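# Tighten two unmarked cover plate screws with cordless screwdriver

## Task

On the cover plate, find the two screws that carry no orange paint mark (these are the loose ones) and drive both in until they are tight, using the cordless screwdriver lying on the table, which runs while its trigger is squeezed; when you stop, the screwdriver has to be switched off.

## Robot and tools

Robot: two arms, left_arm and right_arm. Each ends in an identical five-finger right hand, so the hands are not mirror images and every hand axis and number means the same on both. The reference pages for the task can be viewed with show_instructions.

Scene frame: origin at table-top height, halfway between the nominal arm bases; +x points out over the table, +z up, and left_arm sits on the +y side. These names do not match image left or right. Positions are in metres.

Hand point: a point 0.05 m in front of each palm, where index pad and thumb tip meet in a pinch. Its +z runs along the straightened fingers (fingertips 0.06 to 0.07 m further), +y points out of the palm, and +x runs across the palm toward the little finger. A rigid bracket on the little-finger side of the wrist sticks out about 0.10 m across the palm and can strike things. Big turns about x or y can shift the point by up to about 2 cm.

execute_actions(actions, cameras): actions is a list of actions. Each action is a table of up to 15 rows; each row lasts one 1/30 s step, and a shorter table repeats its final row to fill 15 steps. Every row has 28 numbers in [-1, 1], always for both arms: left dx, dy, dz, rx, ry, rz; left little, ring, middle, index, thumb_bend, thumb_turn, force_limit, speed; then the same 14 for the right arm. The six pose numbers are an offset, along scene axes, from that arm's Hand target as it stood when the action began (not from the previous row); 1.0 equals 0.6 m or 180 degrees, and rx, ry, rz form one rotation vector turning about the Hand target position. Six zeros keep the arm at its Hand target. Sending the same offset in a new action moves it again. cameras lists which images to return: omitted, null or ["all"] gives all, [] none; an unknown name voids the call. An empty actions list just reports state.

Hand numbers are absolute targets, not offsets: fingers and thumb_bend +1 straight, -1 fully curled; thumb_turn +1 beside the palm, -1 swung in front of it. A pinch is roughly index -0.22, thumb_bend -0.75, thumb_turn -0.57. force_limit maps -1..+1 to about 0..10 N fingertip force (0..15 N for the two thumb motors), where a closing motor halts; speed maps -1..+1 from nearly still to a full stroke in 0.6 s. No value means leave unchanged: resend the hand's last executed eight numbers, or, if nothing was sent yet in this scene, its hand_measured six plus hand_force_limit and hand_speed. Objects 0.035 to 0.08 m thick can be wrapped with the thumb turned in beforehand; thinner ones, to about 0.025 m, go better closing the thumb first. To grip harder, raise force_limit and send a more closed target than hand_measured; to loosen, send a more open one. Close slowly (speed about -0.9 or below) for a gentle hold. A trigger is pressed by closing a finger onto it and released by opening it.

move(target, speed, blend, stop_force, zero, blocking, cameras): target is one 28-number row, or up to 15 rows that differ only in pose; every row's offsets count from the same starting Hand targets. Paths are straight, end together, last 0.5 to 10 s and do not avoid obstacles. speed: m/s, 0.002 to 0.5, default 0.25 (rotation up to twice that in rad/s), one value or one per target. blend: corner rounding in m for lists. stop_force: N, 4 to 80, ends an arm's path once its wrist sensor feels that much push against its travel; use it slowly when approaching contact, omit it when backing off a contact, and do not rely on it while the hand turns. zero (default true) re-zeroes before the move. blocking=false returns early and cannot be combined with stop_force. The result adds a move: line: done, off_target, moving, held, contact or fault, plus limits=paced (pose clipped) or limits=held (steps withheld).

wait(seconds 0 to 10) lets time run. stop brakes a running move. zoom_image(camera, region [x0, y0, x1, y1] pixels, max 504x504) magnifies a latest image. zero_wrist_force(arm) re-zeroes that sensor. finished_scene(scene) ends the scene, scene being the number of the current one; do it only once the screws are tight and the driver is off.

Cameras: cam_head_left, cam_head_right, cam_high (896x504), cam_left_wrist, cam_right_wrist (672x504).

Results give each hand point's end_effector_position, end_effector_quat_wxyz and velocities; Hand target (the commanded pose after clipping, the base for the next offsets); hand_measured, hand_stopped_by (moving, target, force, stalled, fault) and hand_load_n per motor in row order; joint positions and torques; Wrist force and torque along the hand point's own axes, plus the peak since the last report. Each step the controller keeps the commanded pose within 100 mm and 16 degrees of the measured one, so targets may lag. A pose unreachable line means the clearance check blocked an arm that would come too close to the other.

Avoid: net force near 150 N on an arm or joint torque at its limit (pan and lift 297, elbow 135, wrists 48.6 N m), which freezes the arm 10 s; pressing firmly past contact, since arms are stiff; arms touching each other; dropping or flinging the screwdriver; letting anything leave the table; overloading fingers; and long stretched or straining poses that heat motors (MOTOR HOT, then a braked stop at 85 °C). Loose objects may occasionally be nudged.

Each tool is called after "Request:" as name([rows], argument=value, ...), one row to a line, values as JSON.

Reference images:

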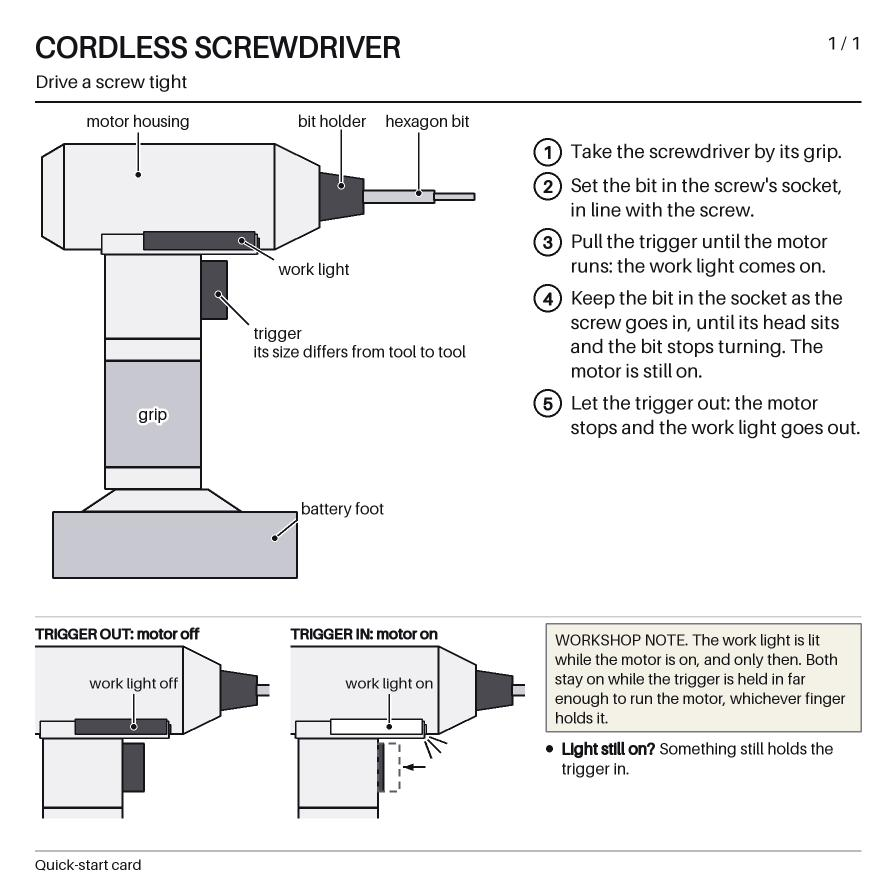

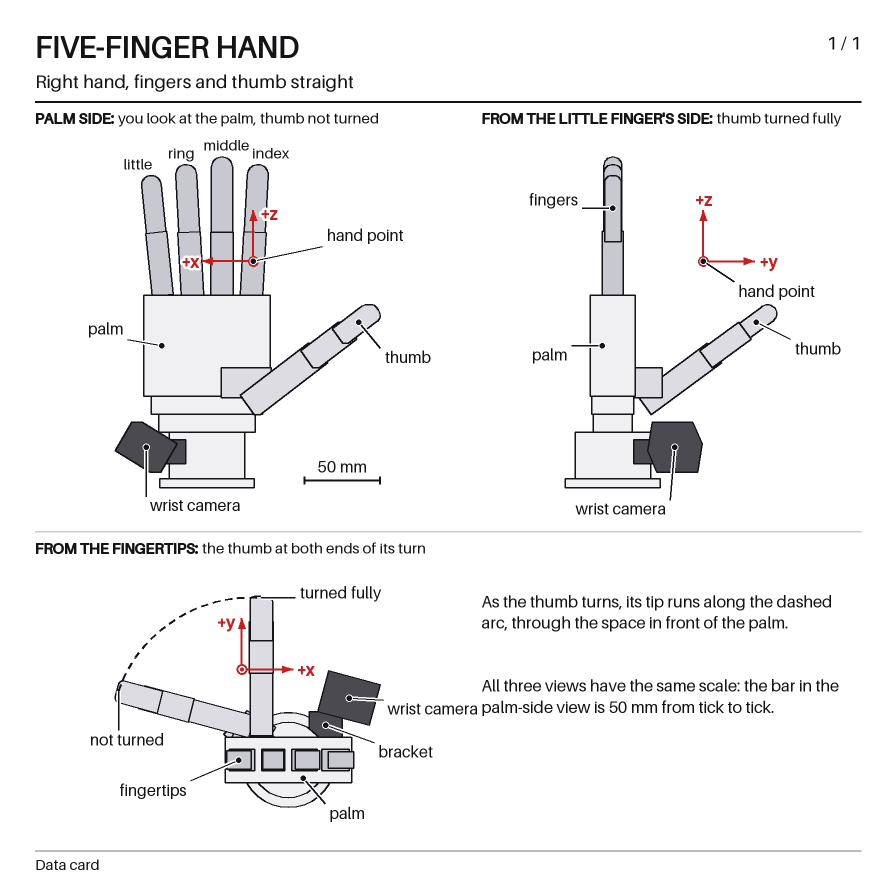

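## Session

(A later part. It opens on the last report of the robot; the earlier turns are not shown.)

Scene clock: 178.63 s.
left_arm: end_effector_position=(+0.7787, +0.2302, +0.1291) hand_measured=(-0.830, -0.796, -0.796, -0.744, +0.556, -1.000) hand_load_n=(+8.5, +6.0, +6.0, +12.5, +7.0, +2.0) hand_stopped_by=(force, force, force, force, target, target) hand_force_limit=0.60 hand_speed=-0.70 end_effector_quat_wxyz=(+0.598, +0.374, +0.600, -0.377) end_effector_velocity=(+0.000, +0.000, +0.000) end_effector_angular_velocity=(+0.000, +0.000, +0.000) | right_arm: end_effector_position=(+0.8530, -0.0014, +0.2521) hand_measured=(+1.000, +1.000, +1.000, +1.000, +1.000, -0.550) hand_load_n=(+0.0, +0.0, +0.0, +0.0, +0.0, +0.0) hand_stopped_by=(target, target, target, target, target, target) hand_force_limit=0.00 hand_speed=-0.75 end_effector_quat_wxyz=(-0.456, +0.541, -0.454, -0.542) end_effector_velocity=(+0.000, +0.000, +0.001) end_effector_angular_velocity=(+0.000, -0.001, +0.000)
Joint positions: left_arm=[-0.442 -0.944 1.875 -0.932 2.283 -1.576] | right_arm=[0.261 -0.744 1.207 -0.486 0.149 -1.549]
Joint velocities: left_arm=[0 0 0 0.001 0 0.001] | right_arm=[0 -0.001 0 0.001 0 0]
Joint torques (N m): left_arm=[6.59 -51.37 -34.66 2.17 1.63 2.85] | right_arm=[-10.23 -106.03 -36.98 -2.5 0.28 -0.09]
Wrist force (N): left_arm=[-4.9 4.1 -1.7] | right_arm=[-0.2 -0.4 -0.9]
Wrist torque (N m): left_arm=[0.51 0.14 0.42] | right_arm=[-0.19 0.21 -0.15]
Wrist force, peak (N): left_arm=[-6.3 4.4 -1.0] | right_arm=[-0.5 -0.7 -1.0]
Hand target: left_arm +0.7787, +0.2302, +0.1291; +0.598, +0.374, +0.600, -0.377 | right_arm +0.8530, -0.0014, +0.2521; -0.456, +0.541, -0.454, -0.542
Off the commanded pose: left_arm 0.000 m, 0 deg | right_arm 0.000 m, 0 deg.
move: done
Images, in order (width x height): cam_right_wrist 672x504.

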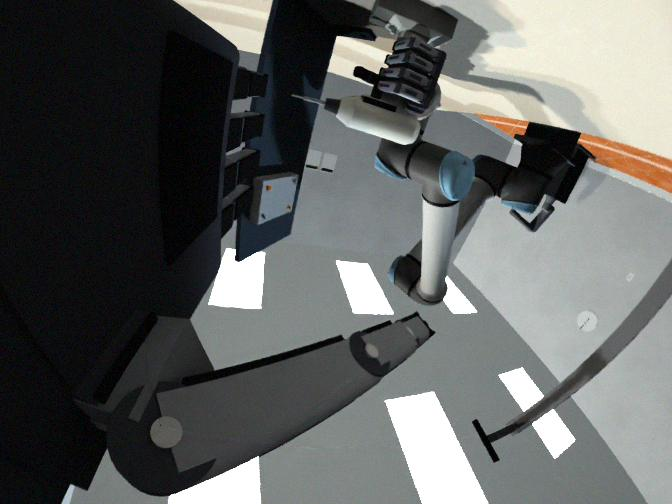

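Request:
move(target=[0,0,0,0,0,0,1,1,1,1,1,-1,0.6,-0.4,0,0,0,0,0,0,1,1,1,1,1,-0.55,0,-0.75], cameras=[])

Request:
move(target=[-0.03,0.0265,0,0,0,-0.0833,1,1,1,1,1,-1,0.6,-0.4,0,0,0,0,0,0,1,1,1,1,1,-0.55,0,-0.75], speed=0.05, cameras=["cam_high","cam_left_wrist","cam_right_wrist"])

Request:
zoom_image(camera="cam_right_wrist", region=[330, 20, 450, 150])

Request:
zoom_image(camera="cam_high", region=[360, 190, 500, 310])

Scene clock: 181.77 s.
left_arm: end_effector_position=(+0.7787, +0.2302, +0.1291) hand_measured=(+1.000, +1.000, +1.000, +1.000, +1.000, -1.000) hand_load_n=(+0.0, +0.0, +0.0, +0.0, +0.0, +0.0) hand_stopped_by=(target, target, target, target, target, target) hand_force_limit=0.60 hand_speed=-0.40 end_effector_quat_wxyz=(+0.598, +0.374, +0.600, -0.377) end_effector_velocity=(+0.000, +0.000, +0.001) end_effector_angular_velocity=(-0.001, +0.001, -0.001) | right_arm: end_effector_position=(+0.8530, -0.0014, +0.2521) hand_measured=(+1.000, +1.000, +1.000, +1.000, +1.000, -0.550) hand_load_n=(+0.0, +0.0, +0.0, +0.0, +0.0, -0.5) hand_stopped_by=(target, target, target, target, target, target) hand_force_limit=0.00 hand_speed=-0.75 end_effector_quat_wxyz=(-0.456, +0.541, -0.454, -0.542) end_effector_velocity=(+0.000, +0.000, +0.001) end_effector_angular_velocity=(+0.000, +0.000, +0.001)
Joint positions: left_arm=[-0.442 -0.944 1.875 -0.932 2.283 -1.576] | right_arm=[0.261 -0.744 1.207 -0.486 0.149 -1.549]
Joint velocities: left_arm=[0 -0.001 0 0 0 -0.002] | right_arm=[0 -0.001 0 0 -0.001 0]
Joint torques (N m): left_arm=[4.7 -66.55 -32.09 -3.9 1.1 2.48] | right_arm=[-10.63 -107.07 -37.36 -2.59 0.2 -0.08]
Wrist force (N): left_arm=[-1.6 2.0 -0.6] | right_arm=[-0.7 -0.3 -0.7]
Wrist torque (N m): left_arm=[0.45 0.38 -0.10] | right_arm=[-0.17 0.28 -0.18]
Wrist force, peak (N): left_arm=[-5.3 4.2 -1.4] | right_arm=[-0.7 -0.8 -0.7]
Hand target: left_arm +0.7787, +0.2302, +0.1291; +0.598, +0.374, +0.600, -0.377 | right_arm +0.8530, -0.0014, +0.2521; -0.456, +0.541, -0.454, -0.542
Off the commanded pose: left_arm 0.000 m, 0 deg | right_arm 0.000 m, 0 deg.
move: done
No camera images: "cameras" was empty.

Scene clock: 184.70 s.
left_arm: end_effector_position=(+0.7610, +0.2462, +0.1290) hand_measured=(+1.000, +1.000, +1.000, +1.000, +1.000, -1.000) hand_load_n=(+0.0, +0.0, +0.0, +0.0, +0.0, +0.0) hand_stopped_by=(target, target, target, target, target, target) hand_force_limit=0.60 hand_speed=-0.40 end_effector_quat_wxyz=(+0.544, +0.449, +0.546, -0.452) end_effector_velocity=(+0.000, -0.001, -0.001) end_effector_angular_velocity=(+0.000, +0.001, +0.004) | right_arm: end_effector_position=(+0.8530, -0.0014, +0.2521) hand_measured=(+1.000, +1.000, +1.000, +1.000, +1.000, -0.550) hand_load_n=(+0.0, +0.0, +0.0, +0.0, +0.0, -0.5) hand_stopped_by=(target, target, target, target, target, target) hand_force_limit=0.00 hand_speed=-0.75 end_effector_quat_wxyz=(-0.456, +0.541, -0.454, -0.542) end_effector_velocity=(+0.000, +0.000, +0.002) end_effector_angular_velocity=(+0.001, -0.003, +0.000)
Joint positions: left_arm=[-0.352 -0.904 1.795 -0.892 2.635 -1.577] | right_arm=[0.261 -0.744 1.207 -0.486 0.149 -1.549]
Joint velocities: left_arm=[-0.002 0.001 0.001 0 -0.005 0] | right_arm=[0 -0.002 0 0 0 0]
Joint torques (N m): left_arm=[-15.88 -81.15 -15.5 -0.87 -2.66 -1.81] | right_arm=[-11.23 -108.23 -37.51 -2.61 0.36 -0.18]
Wrist force (N): left_arm=[-1.4 2.9 -1.0] | right_arm=[-0.6 -0.1 -0.6]
Wrist torque (N m): left_arm=[0.51 0.37 -0.11] | right_arm=[-0.15 0.27 -0.17]
Wrist force, peak (N): left_arm=[-1.8 3.0 -1.3] | right_arm=[-0.8 -0.4 -0.8]
Hand target: left_arm +0.7608, +0.2461, +0.1290; +0.544, +0.449, +0.546, -0.452 | right_arm +0.8530, -0.0014, +0.2521; -0.456, +0.541, -0.454, -0.542
Off the commanded pose: left_arm 0.000 m, 0 deg | right_arm 0.000 m, 0 deg.
move: done
Images, in order (width x height): cam_high 896x504, cam_left_wrist 672x504, cam_right_wrist 672x504.

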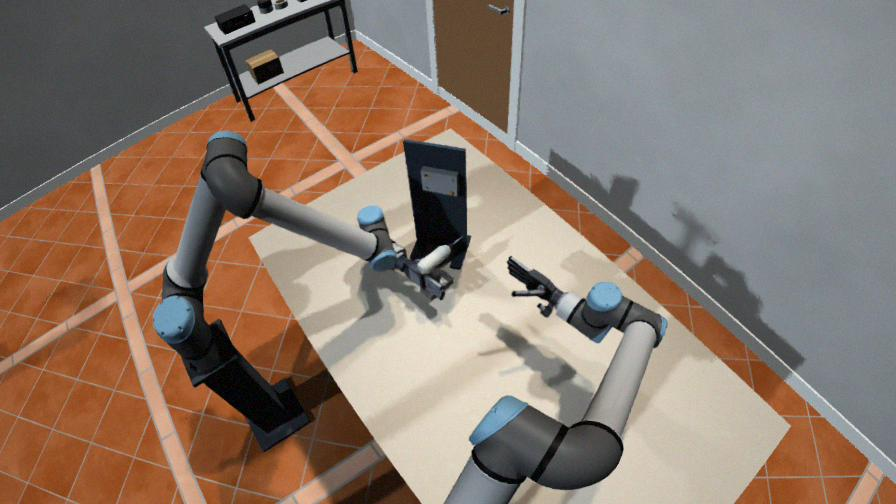

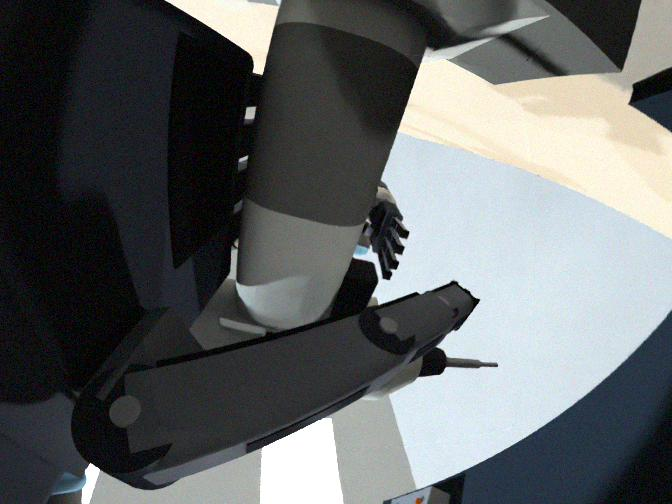

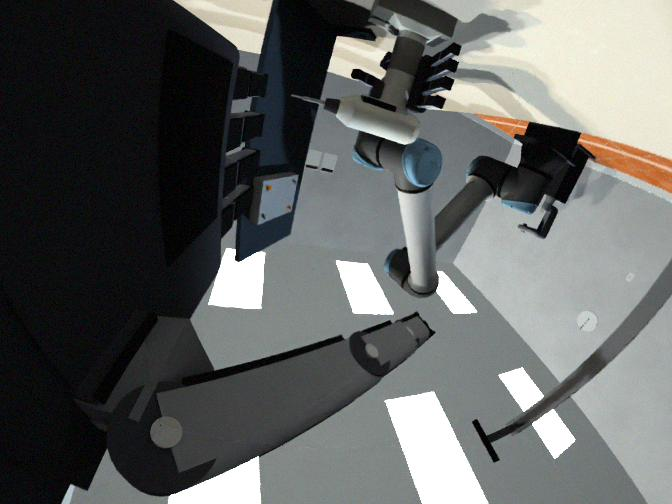

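Scaled by 3.877 from the camera's 672x504 image, which has a finer 960x720 frame.

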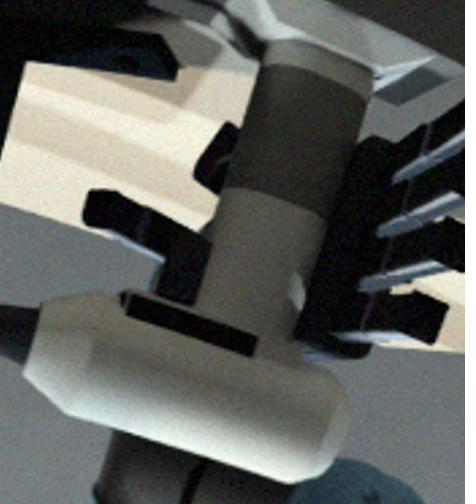

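Scaled by 3.600.

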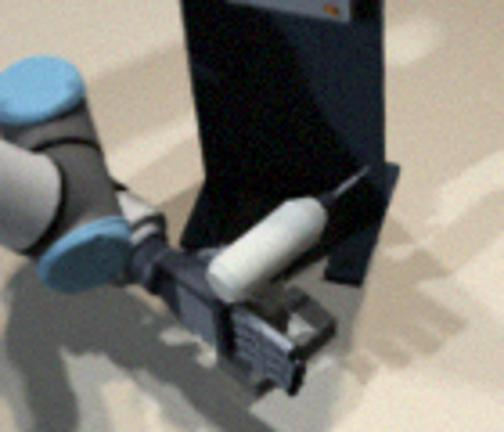

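Request:
move(target=[0,0,0,0,0,0,-0.2,-0.2,-0.2,1,1,-1,-0.7,-0.4,0,0,0,0,0,0,1,1,1,1,1,-0.55,0,-0.75], cameras=["cam_right_wrist","cam_left_wrist"])

Request:
zoom_image(camera="cam_right_wrist", region=[330, 20, 450, 150])

Scene clock: 186.30 s.
left_arm: end_effector_position=(+0.7608, +0.2461, +0.1290) hand_measured=(-0.200, -0.200, -0.200, +1.000, +1.000, -1.000) hand_load_n=(+0.0, +0.0, +0.0, +0.0, +0.0, +0.0) hand_stopped_by=(target, target, target, target, target, target) hand_force_limit=-0.70 hand_speed=-0.40 end_effector_quat_wxyz=(+0.544, +0.449, +0.546, -0.452) end_effector_velocity=(+0.000, -0.001, +0.000) end_effector_angular_velocity=(+0.000, +0.000, -0.001) | right_arm: end_effector_position=(+0.8530, -0.0014, +0.2521) hand_measured=(+1.000, +1.000, +1.000, +1.000, +1.000, -0.550) hand_load_n=(+0.0, +0.0, +0.0, +0.0, +0.0, +0.0) hand_stopped_by=(target, target, target, target, target, target) hand_force_limit=0.00 hand_speed=-0.75 end_effector_quat_wxyz=(-0.456, +0.541, -0.454, -0.542) end_effector_velocity=(+0.000, +0.000, +0.000) end_effector_angular_velocity=(+0.000, -0.001, +0.000)
Joint positions: left_arm=[-0.352 -0.905 1.795 -0.892 2.635 -1.577] | right_arm=[0.261 -0.744 1.207 -0.486 0.149 -1.549]
Joint velocities: left_arm=[-0.001 0 0 0 0 -0.001] | right_arm=[0 0 0 -0.001 0 0]
Joint torques (N m): left_arm=[-13.45 -89.1 -18.39 -3.76 0.84 3.07] | right_arm=[-11.03 -106.83 -37.31 -2.61 0.45 -0.21]
Wrist force (N): left_arm=[-1.8 2.5 -0.8] | right_arm=[-0.3 -0.3 -0.6]
Wrist torque (N m): left_arm=[0.45 0.41 -0.15] | right_arm=[-0.17 0.23 -0.16]
Wrist force, peak (N): left_arm=[-1.7 2.9 -1.3] | right_arm=[-0.9 -0.6 -0.8]
Hand target: left_arm +0.7608, +0.2461, +0.1290; +0.544, +0.449, +0.546, -0.452 | right_arm +0.8530, -0.0014, +0.2521; -0.456, +0.541, -0.454, -0.542
Off the commanded pose: left_arm 0.000 m, 0 deg | right_arm 0.000 m, 0 deg.
move: done
Images, in order (width x height): cam_left_wrist 672x504, cam_right_wrist 672x504.

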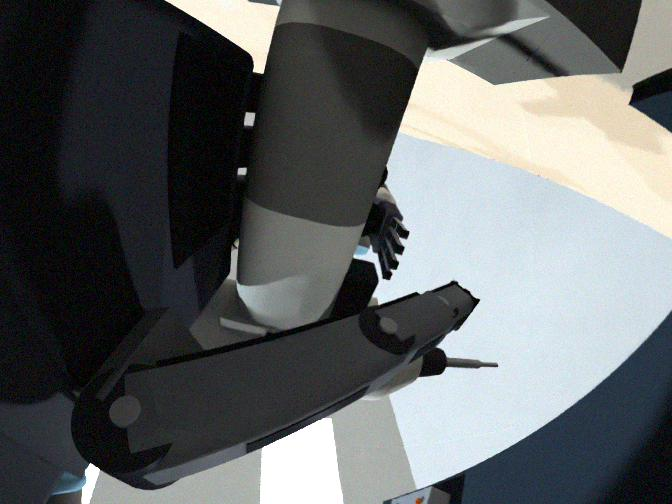

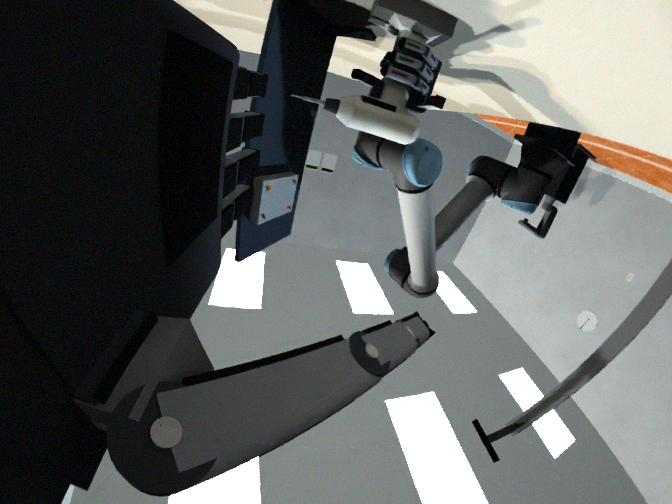

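Scaled by 3.877 from the camera's 672x504 image, which has a finer 960x720 frame.

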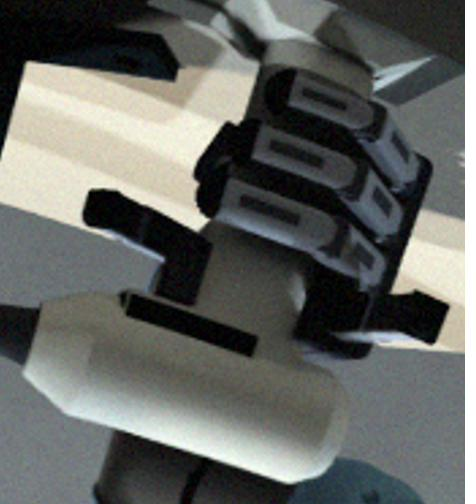

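Request:
move(target=[0,0,0,0,0,0,-0.2,-0.2,-0.2,1,-1,-1,-0.75,-0.8,0,0,0,0,0,0,1,1,1,1,1,-0.55,0,-0.75], cameras=["cam_right_wrist","cam_left_wrist"])

Request:
zoom_image(camera="cam_right_wrist", region=[330, 20, 450, 150])

Scene clock: 191.73 s.
left_arm: end_effector_position=(+0.7608, +0.2461, +0.1290) hand_measured=(-0.200, -0.200, -0.200, +1.000, -0.062, -1.000) hand_load_n=(+0.0, +0.0, +0.0, +0.0, +2.0, -0.5) hand_stopped_by=(target, target, target, target, force, target) hand_force_limit=-0.75 hand_speed=-0.80 end_effector_quat_wxyz=(+0.544, +0.449, +0.546, -0.452) end_effector_velocity=(+0.000, +0.000, +0.000) end_effector_angular_velocity=(+0.000, +0.001, +0.000) | right_arm: end_effector_position=(+0.8530, -0.0014, +0.2521) hand_measured=(+1.000, +1.000, +1.000, +1.000, +1.000, -0.550) hand_load_n=(+0.0, +0.0, +0.0, +0.0, +0.0, +0.0) hand_stopped_by=(target, target, target, target, target, target) hand_force_limit=0.00 hand_speed=-0.75 end_effector_quat_wxyz=(-0.456, +0.541, -0.454, -0.542) end_effector_velocity=(+0.000, +0.000, -0.001) end_effector_angular_velocity=(-0.001, +0.002, +0.000)
Joint positions: left_arm=[-0.352 -0.905 1.795 -0.892 2.635 -1.577] | right_arm=[0.261 -0.744 1.207 -0.486 0.149 -1.549]
Joint velocities: left_arm=[0 0 0 0 0 -0.001] | right_arm=[0 0.001 0 0.001 0 0]
Joint torques (N m): left_arm=[-8.48 -88.98 -33.32 -0.65 1.19 2.89] | right_arm=[-11.57 -108.5 -38.7 -2.68 0.66 -0.03]
Wrist force (N): left_arm=[-1.6 3.2 -1.6] | right_arm=[-0.6 -0.6 -0.7]
Wrist torque (N m): left_arm=[0.41 0.39 -0.13] | right_arm=[-0.22 0.26 -0.18]
Wrist force, peak (N): left_arm=[-1.7 4.8 -1.7] | right_arm=[-0.8 -0.9 -0.7]
Hand target: left_arm +0.7608, +0.2461, +0.1290; +0.544, +0.449, +0.546, -0.452 | right_arm +0.8530, -0.0014, +0.2521; -0.456, +0.541, -0.454, -0.542
Off the commanded pose: left_arm 0.000 m, 0 deg | right_arm 0.000 m, 0 deg.
move: done
Images, in order (width x height): cam_left_wrist 672x504, cam_right_wrist 672x504.

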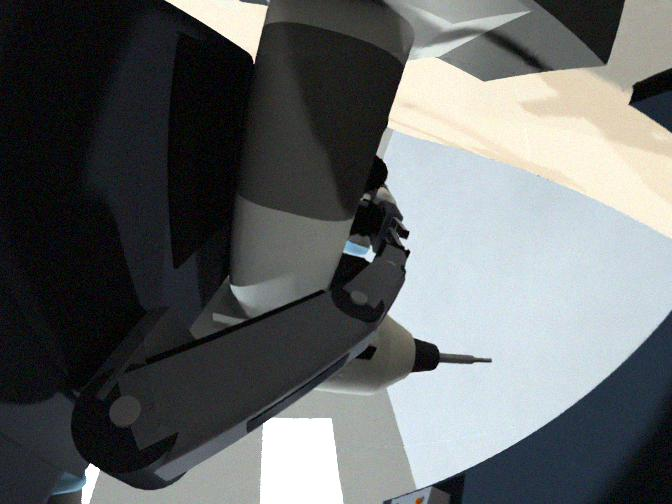

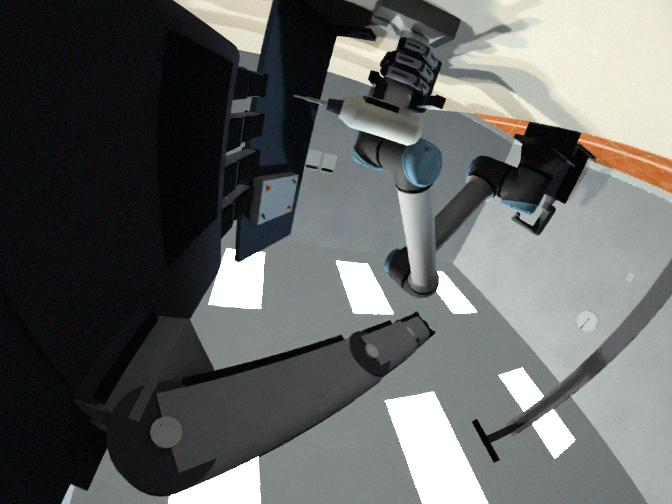

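Scaled by 3.877 from the camera's 672x504 image, which has a finer 960x720 frame.

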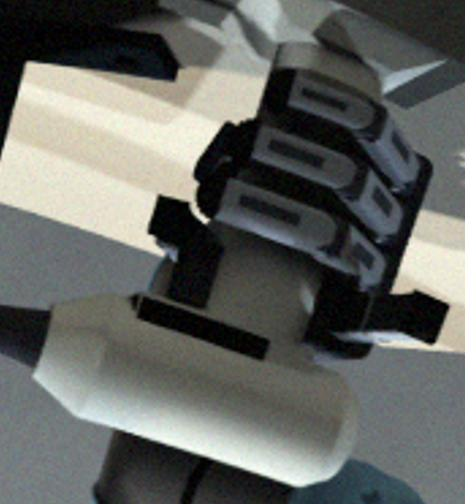

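Request:
move(target=[0,0,0,0,0,0,-1,-1,-1,1,-1,-1,0,-0.8,0,0,0,0,0,0,1,1,1,1,1,-0.55,0,-0.75], cameras=["cam_right_wrist","cam_left_wrist"])

Request:
zoom_image(camera="cam_right_wrist", region=[330, 20, 450, 150])

Scene clock: 193.87 s.
left_arm: end_effector_position=(+0.7608, +0.2461, +0.1290) hand_measured=(-0.752, -0.742, -0.408, +1.000, -0.060, -1.000) hand_load_n=(+8.0, +5.5, +4.5, -0.5, +7.0, +1.5) hand_stopped_by=(force, force, force, target, force, target) hand_force_limit=0.00 hand_speed=-0.80 end_effector_quat_wxyz=(+0.544, +0.449, +0.546, -0.452) end_effector_velocity=(+0.000, +0.001, +0.000) end_effector_angular_velocity=(+0.000, +0.001, +0.001) | right_arm: end_effector_position=(+0.8530, -0.0014, +0.2521) hand_measured=(+1.000, +1.000, +1.000, +1.000, +1.000, -0.550) hand_load_n=(+0.0, +0.0, +0.0, +0.0, +0.0, -0.5) hand_stopped_by=(target, target, target, target, target, target) hand_force_limit=0.00 hand_speed=-0.75 end_effector_quat_wxyz=(-0.456, +0.541, -0.454, -0.542) end_effector_velocity=(+0.000, +0.000, +0.000) end_effector_angular_velocity=(+0.000, -0.001, +0.000)
Joint positions: left_arm=[-0.352 -0.905 1.795 -0.892 2.635 -1.577] | right_arm=[0.261 -0.744 1.207 -0.486 0.149 -1.549]
Joint velocities: left_arm=[0.001 0 0 0.001 0 -0.001] | right_arm=[0 0 0 0 0 0]
Joint torques (N m): left_arm=[-10.47 -88.63 -36.13 0.76 1.72 2.89] | right_arm=[-12.14 -109.55 -38.67 -2.77 0.64 0.04]
Wrist force (N): left_arm=[-3.7 4.3 -0.5] | right_arm=[-0.3 -0.6 -0.6]
Wrist torque (N m): left_arm=[0.44 -0.03 0.29] | right_arm=[-0.23 0.23 -0.17]
Wrist force, peak (N): left_arm=[-3.9 4.7 -0.3] | right_arm=[-1.0 -0.6 -0.6]
Hand target: left_arm +0.7608, +0.2461, +0.1290; +0.544, +0.449, +0.546, -0.452 | right_arm +0.8530, -0.0014, +0.2521; -0.456, +0.541, -0.454, -0.542
Off the commanded pose: left_arm 0.000 m, 0 deg | right_arm 0.000 m, 0 deg.
move: done
Images, in order (width x height): cam_left_wrist 672x504, cam_right_wrist 672x504.

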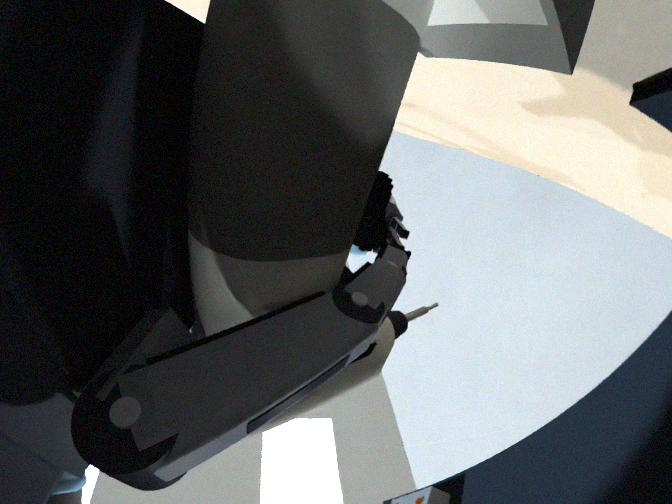

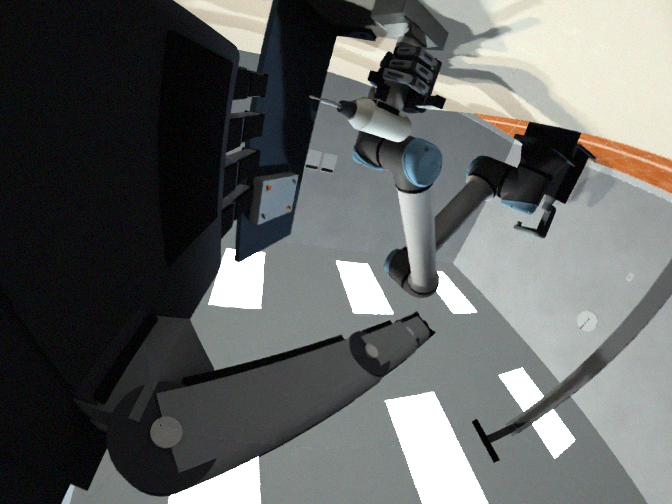

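Scaled by 3.877 from the camera's 672x504 image, which has a finer 960x720 frame.

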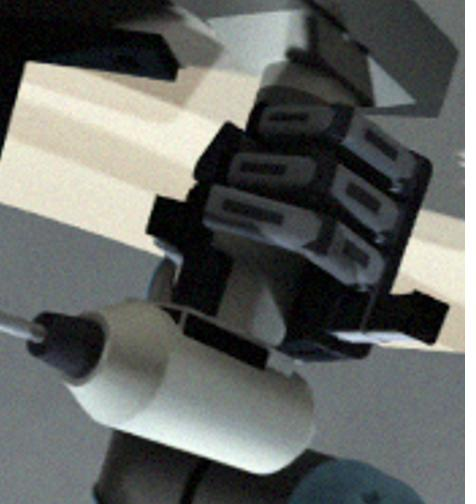

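Request:
wait(seconds=0, cameras=["cam_high","cam_head_right"])

Request:
zoom_image(camera="cam_high", region=[360, 190, 500, 310])

Request:
zoom_image(camera="cam_head_right", region=[280, 150, 440, 270])

Scene clock: 195.10 s.
left_arm: end_effector_position=(+0.7608, +0.2461, +0.1290) hand_measured=(-0.752, -0.742, -0.408, +1.000, -0.060, -1.000) hand_load_n=(+8.0, +5.5, +4.5, +0.0, +7.0, +1.5) hand_stopped_by=(force, force, force, target, force, target) hand_force_limit=0.00 hand_speed=-0.80 end_effector_quat_wxyz=(+0.544, +0.449, +0.546, -0.452) end_effector_velocity=(+0.000, +0.000, +0.001) end_effector_angular_velocity=(+0.000, -0.001, +0.000) | right_arm: end_effector_position=(+0.8530, -0.0014, +0.2521) hand_measured=(+1.000, +1.000, +1.000, +1.000, +1.000, -0.550) hand_load_n=(+0.0, +0.0, +0.0, +0.0, +0.0, +0.0) hand_stopped_by=(target, target, target, target, target, target) hand_force_limit=0.00 hand_speed=-0.75 end_effector_quat_wxyz=(-0.456, +0.541, -0.454, -0.542) end_effector_velocity=(+0.000, +0.000, +0.000) end_effector_angular_velocity=(+0.000, -0.001, +0.000)
Joint positions: left_arm=[-0.352 -0.905 1.795 -0.892 2.635 -1.577] | right_arm=[0.261 -0.744 1.207 -0.486 0.149 -1.549]
Joint velocities: left_arm=[0 0 0 0 0 0.001] | right_arm=[0 0 0 0 0 0]
Joint torques (N m): left_arm=[-10.36 -81.13 -25.1 2.11 0.67 2.78] | right_arm=[-12.52 -109.17 -39.39 -2.65 0.72 -0.11]
Wrist force (N): left_arm=[-3.3 4.4 -0.8] | right_arm=[-0.1 -0.1 -0.6]
Wrist torque (N m): left_arm=[0.47 -0.04 0.30] | right_arm=[-0.15 0.19 -0.14]
Wrist force, peak (N): left_arm=[-3.4 4.7 -0.7] | right_arm=[-0.7 -0.4 -0.9]
Hand target: left_arm +0.7608, +0.2461, +0.1290; +0.544, +0.449, +0.546, -0.452 | right_arm +0.8530, -0.0014, +0.2521; -0.456, +0.541, -0.454, -0.542
Off the commanded pose: left_arm 0.000 m, 0 deg | right_arm 0.000 m, 0 deg.
Images, in order (width x height): cam_head_right 896x504, cam_high 896x504.

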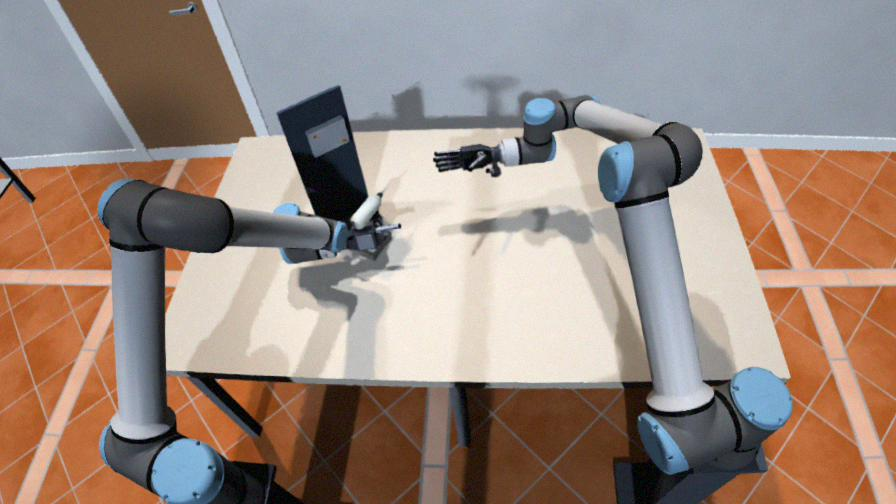

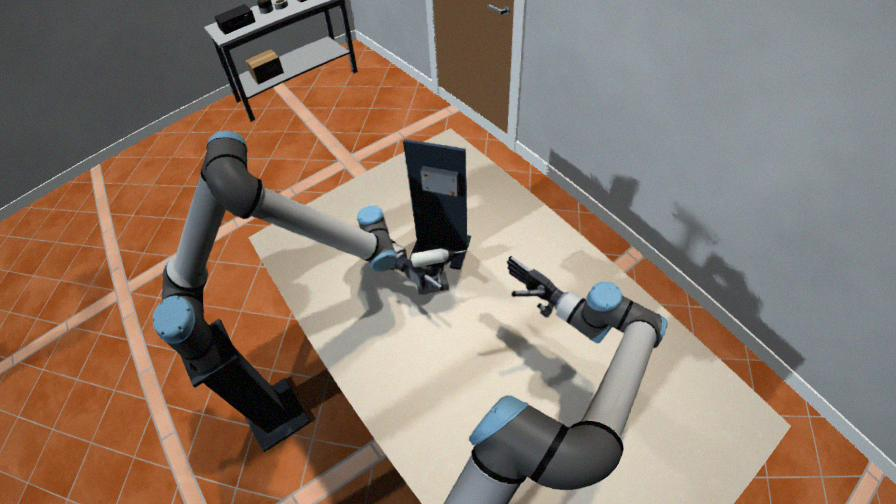

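Scaled by 3.600.

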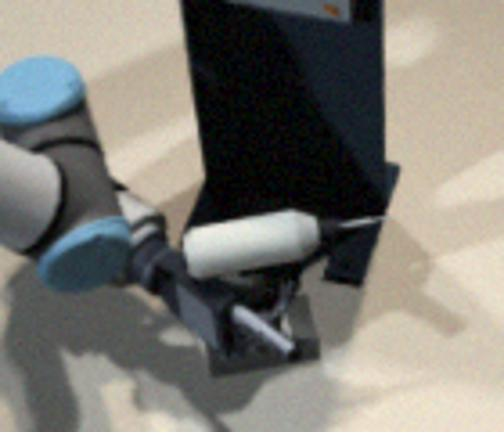

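Scaled by 3.150.

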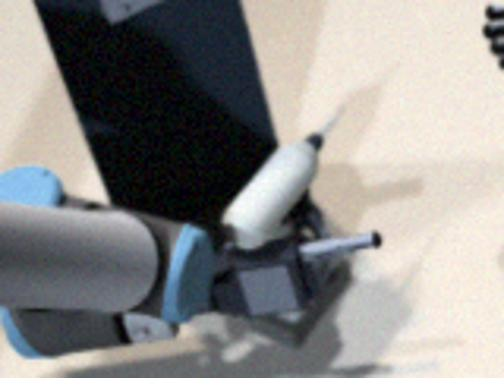

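Request:
move(target=[-0.0443,0.035,0,0,0,0.378,-1,-1,-1,1,-1,-1,0,-0.8,0,0,0,0,0,0,1,1,1,1,1,-0.55,0,-0.75], speed=0.1, cameras=["cam_high","cam_head_right","cam_right_wrist"])

Request:
zoom_image(camera="cam_high", region=[340, 190, 480, 310])

Scene clock: 201.80 s.
left_arm: end_effector_position=(+0.7338, +0.2669, +0.1291) hand_measured=(-0.752, -0.742, -0.408, +1.000, -0.060, -1.000) hand_load_n=(+2.5, +1.0, +5.0, +0.0, +6.5, +1.0) hand_stopped_by=(force, force, force, target, force, target) hand_force_limit=0.00 hand_speed=-0.80 end_effector_quat_wxyz=(+0.704, +0.067, +0.704, -0.071) end_effector_velocity=(+0.000, +0.000, +0.000) end_effector_angular_velocity=(-0.001, +0.000, +0.000) | right_arm: end_effector_position=(+0.8530, -0.0014, +0.2521) hand_measured=(+1.000, +1.000, +1.000, +1.000, +1.000, -0.550) hand_load_n=(+0.0, +0.0, +0.5, +0.0, +0.0, -0.5) hand_stopped_by=(target, target, target, target, target, target) hand_force_limit=0.00 hand_speed=-0.75 end_effector_quat_wxyz=(-0.456, +0.541, -0.454, -0.542) end_effector_velocity=(+0.000, +0.000, +0.001) end_effector_angular_velocity=(+0.000, +0.001, +0.000)
Joint positions: left_arm=[-0.802 -1.027 2.046 -1.02 0.997 -1.576] | right_arm=[0.261 -0.744 1.207 -0.486 0.149 -1.549]
Joint velocities: left_arm=[0 0 0.001 -0.001 0 -0.001] | right_arm=[0 -0.001 0 0.002 0 0]
Joint torques (N m): left_arm=[5.33 -77.63 -8.55 -4.54 -0.14 2.29] | right_arm=[-11.6 -110.08 -39.93 -2.47 0.68 -0.17]
Wrist force (N): left_arm=[-3.7 2.2 -0.5] | right_arm=[-0.5 -0.3 -0.7]
Wrist torque (N m): left_arm=[0.39 0.31 0.02] | right_arm=[-0.18 0.25 -0.17]
Wrist force, peak (N): left_arm=[-3.6 4.7 -0.6] | right_arm=[-0.4 -1.0 -0.9]
Hand target: left_arm +0.7338, +0.2671, +0.1292; +0.704, +0.067, +0.704, -0.071 | right_arm +0.8530, -0.0014, +0.2521; -0.456, +0.541, -0.454, -0.542
Off the commanded pose: left_arm 0.000 m, 0 deg | right_arm 0.000 m, 0 deg.
move: done
Images, in order (width x height): cam_head_right 896x504, cam_high 896x504, cam_right_wrist 672x504.

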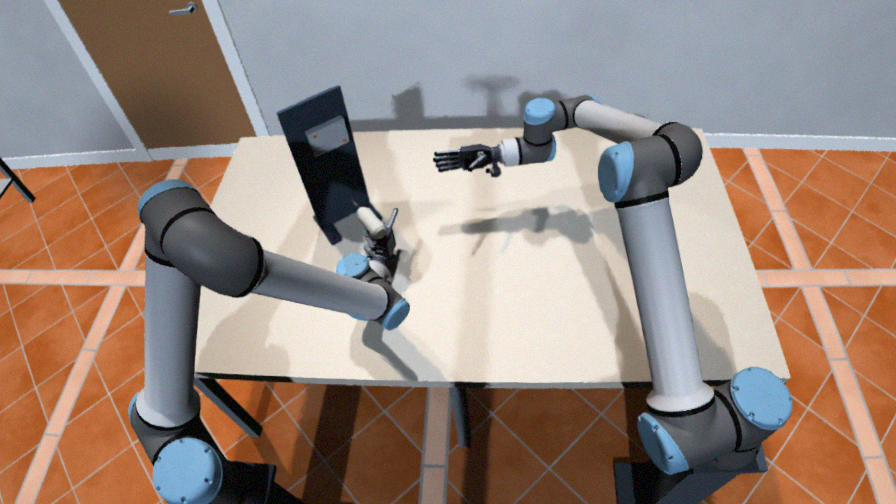

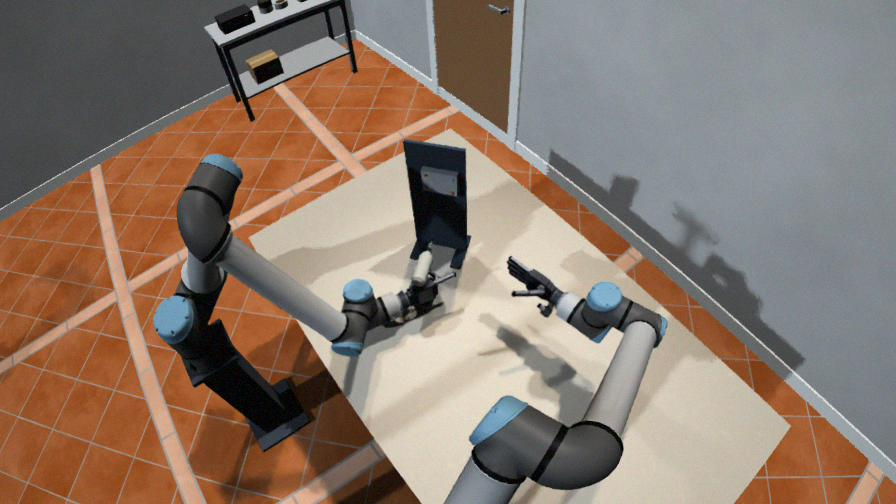

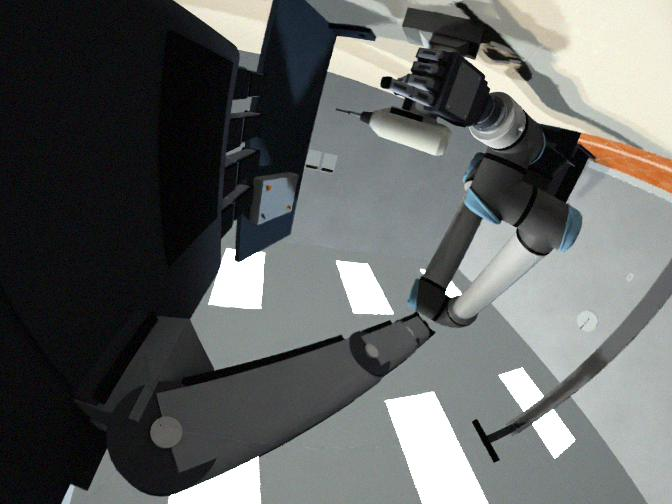

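Scaled by 3.600.

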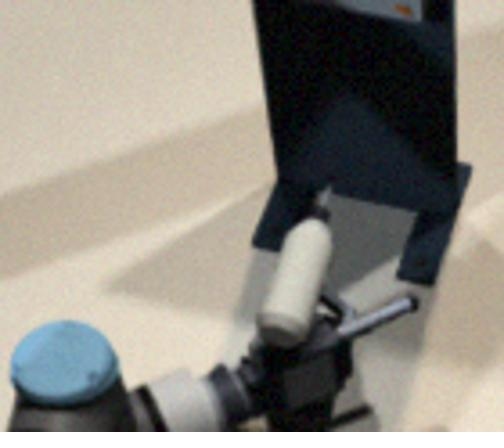

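Request:
execute_actions(actions=[])

Scene clock: 202.37 s.
left_arm: end_effector_position=(+0.7338, +0.2671, +0.1292) hand_measured=(-0.752, -0.742, -0.408, +1.000, -0.060, -1.000) hand_load_n=(+2.5, +1.0, +5.0, +0.0, +6.5, +1.0) hand_stopped_by=(force, force, force, target, force, target) hand_force_limit=0.00 hand_speed=-0.80 end_effector_quat_wxyz=(+0.704, +0.067, +0.704, -0.071) end_effector_velocity=(+0.000, +0.000, +0.000) end_effector_angular_velocity=(-0.002, +0.000, +0.000) | right_arm: end_effector_position=(+0.8530, -0.0014, +0.2521) hand_measured=(+1.000, +1.000, +1.000, +1.000, +1.000, -0.550) hand_load_n=(+0.0, +0.0, +0.0, +0.0, +0.0, -0.5) hand_stopped_by=(target, target, target, target, target, target) hand_force_limit=0.00 hand_speed=-0.75 end_effector_quat_wxyz=(-0.456, +0.541, -0.454, -0.542) end_effector_velocity=(+0.000, +0.000, +0.000) end_effector_angular_velocity=(+0.000, +0.001, +0.000)
Joint positions: left_arm=[-0.802 -1.027 2.047 -1.02 0.997 -1.576] | right_arm=[0.261 -0.744 1.207 -0.486 0.149 -1.549]
Joint velocities: left_arm=[0 0 0 0 -0.001 -0.002] | right_arm=[0 0 0 0.001 0 0]
Joint torques (N m): left_arm=[10.72 -76.66 -10.21 -4.5 -1.59 0.32] | right_arm=[-10.91 -108.34 -39.99 -2.49 0.83 -0.14]
Wrist force (N): left_arm=[-2.6 1.2 -0.8] | right_arm=[-0.5 -0.4 -0.8]
Wrist torque (N m): left_arm=[0.50 0.23 0.04] | right_arm=[-0.19 0.25 -0.17]
Wrist force, peak (N): left_arm=[-4.9 2.0 0.1] | right_arm=[-0.7 -0.5 -0.8]
Hand target: left_arm +0.7338, +0.2671, +0.1292; +0.704, +0.067, +0.704, -0.071 | right_arm +0.8530, -0.0014, +0.2521; -0.456, +0.541, -0.454, -0.542
Off the commanded pose: left_arm 0.001 m, 0 deg | right_arm 0.000 m, 0 deg.

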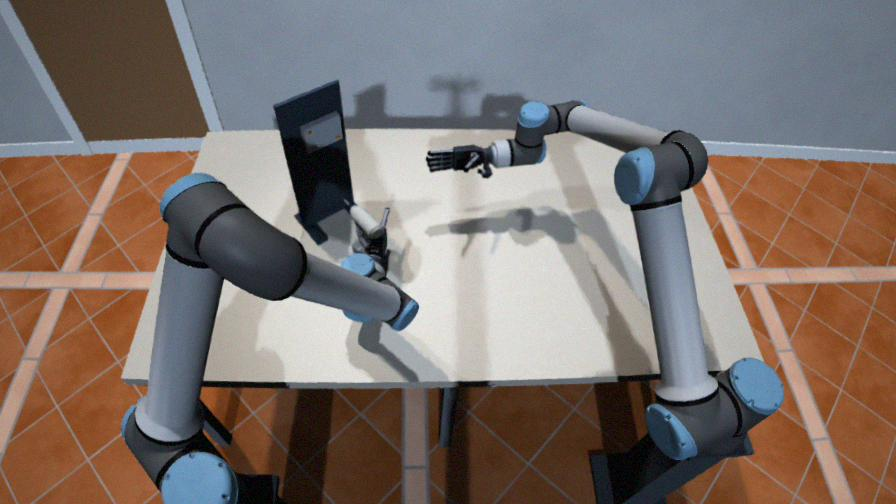

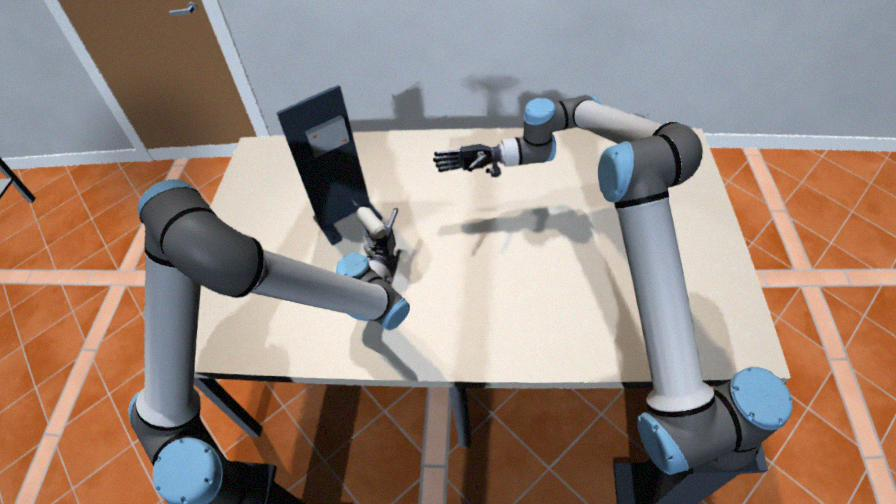

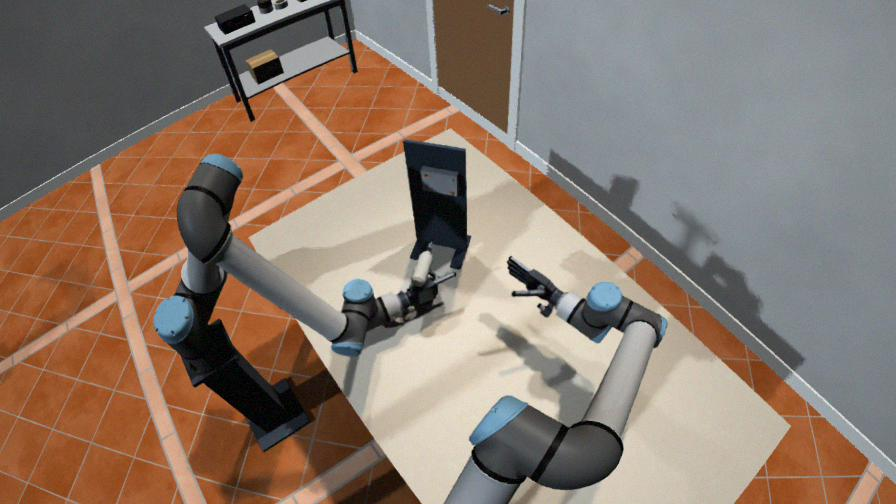

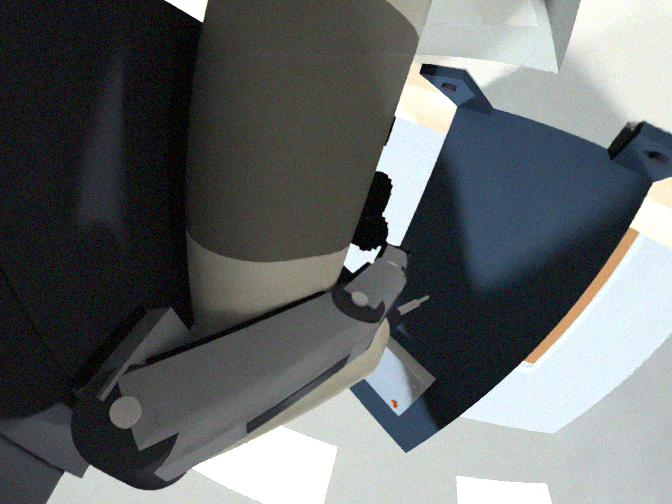

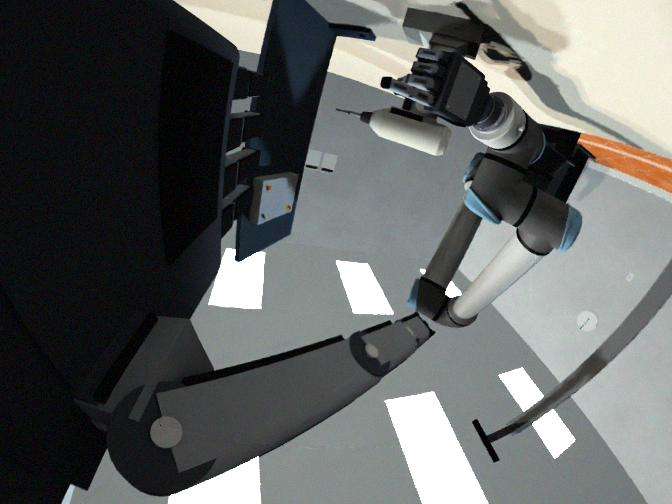

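Request:
zoom_image(camera="cam_high", region=[350, 200, 520, 340])

Request:
zoom_image(camera="cam_right_wrist", region=[320, 0, 540, 180])

Scaled by 2.965.

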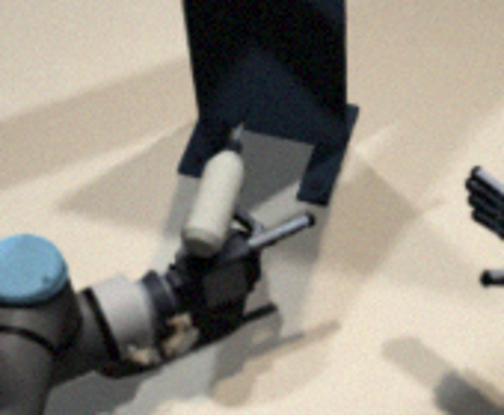

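Scaled by 2.291 from the camera's 672x504 image, which has a finer 960x720 frame.

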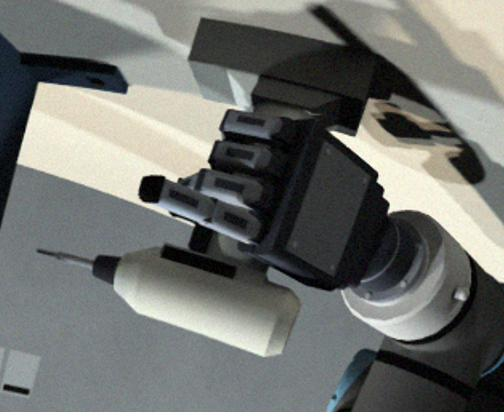

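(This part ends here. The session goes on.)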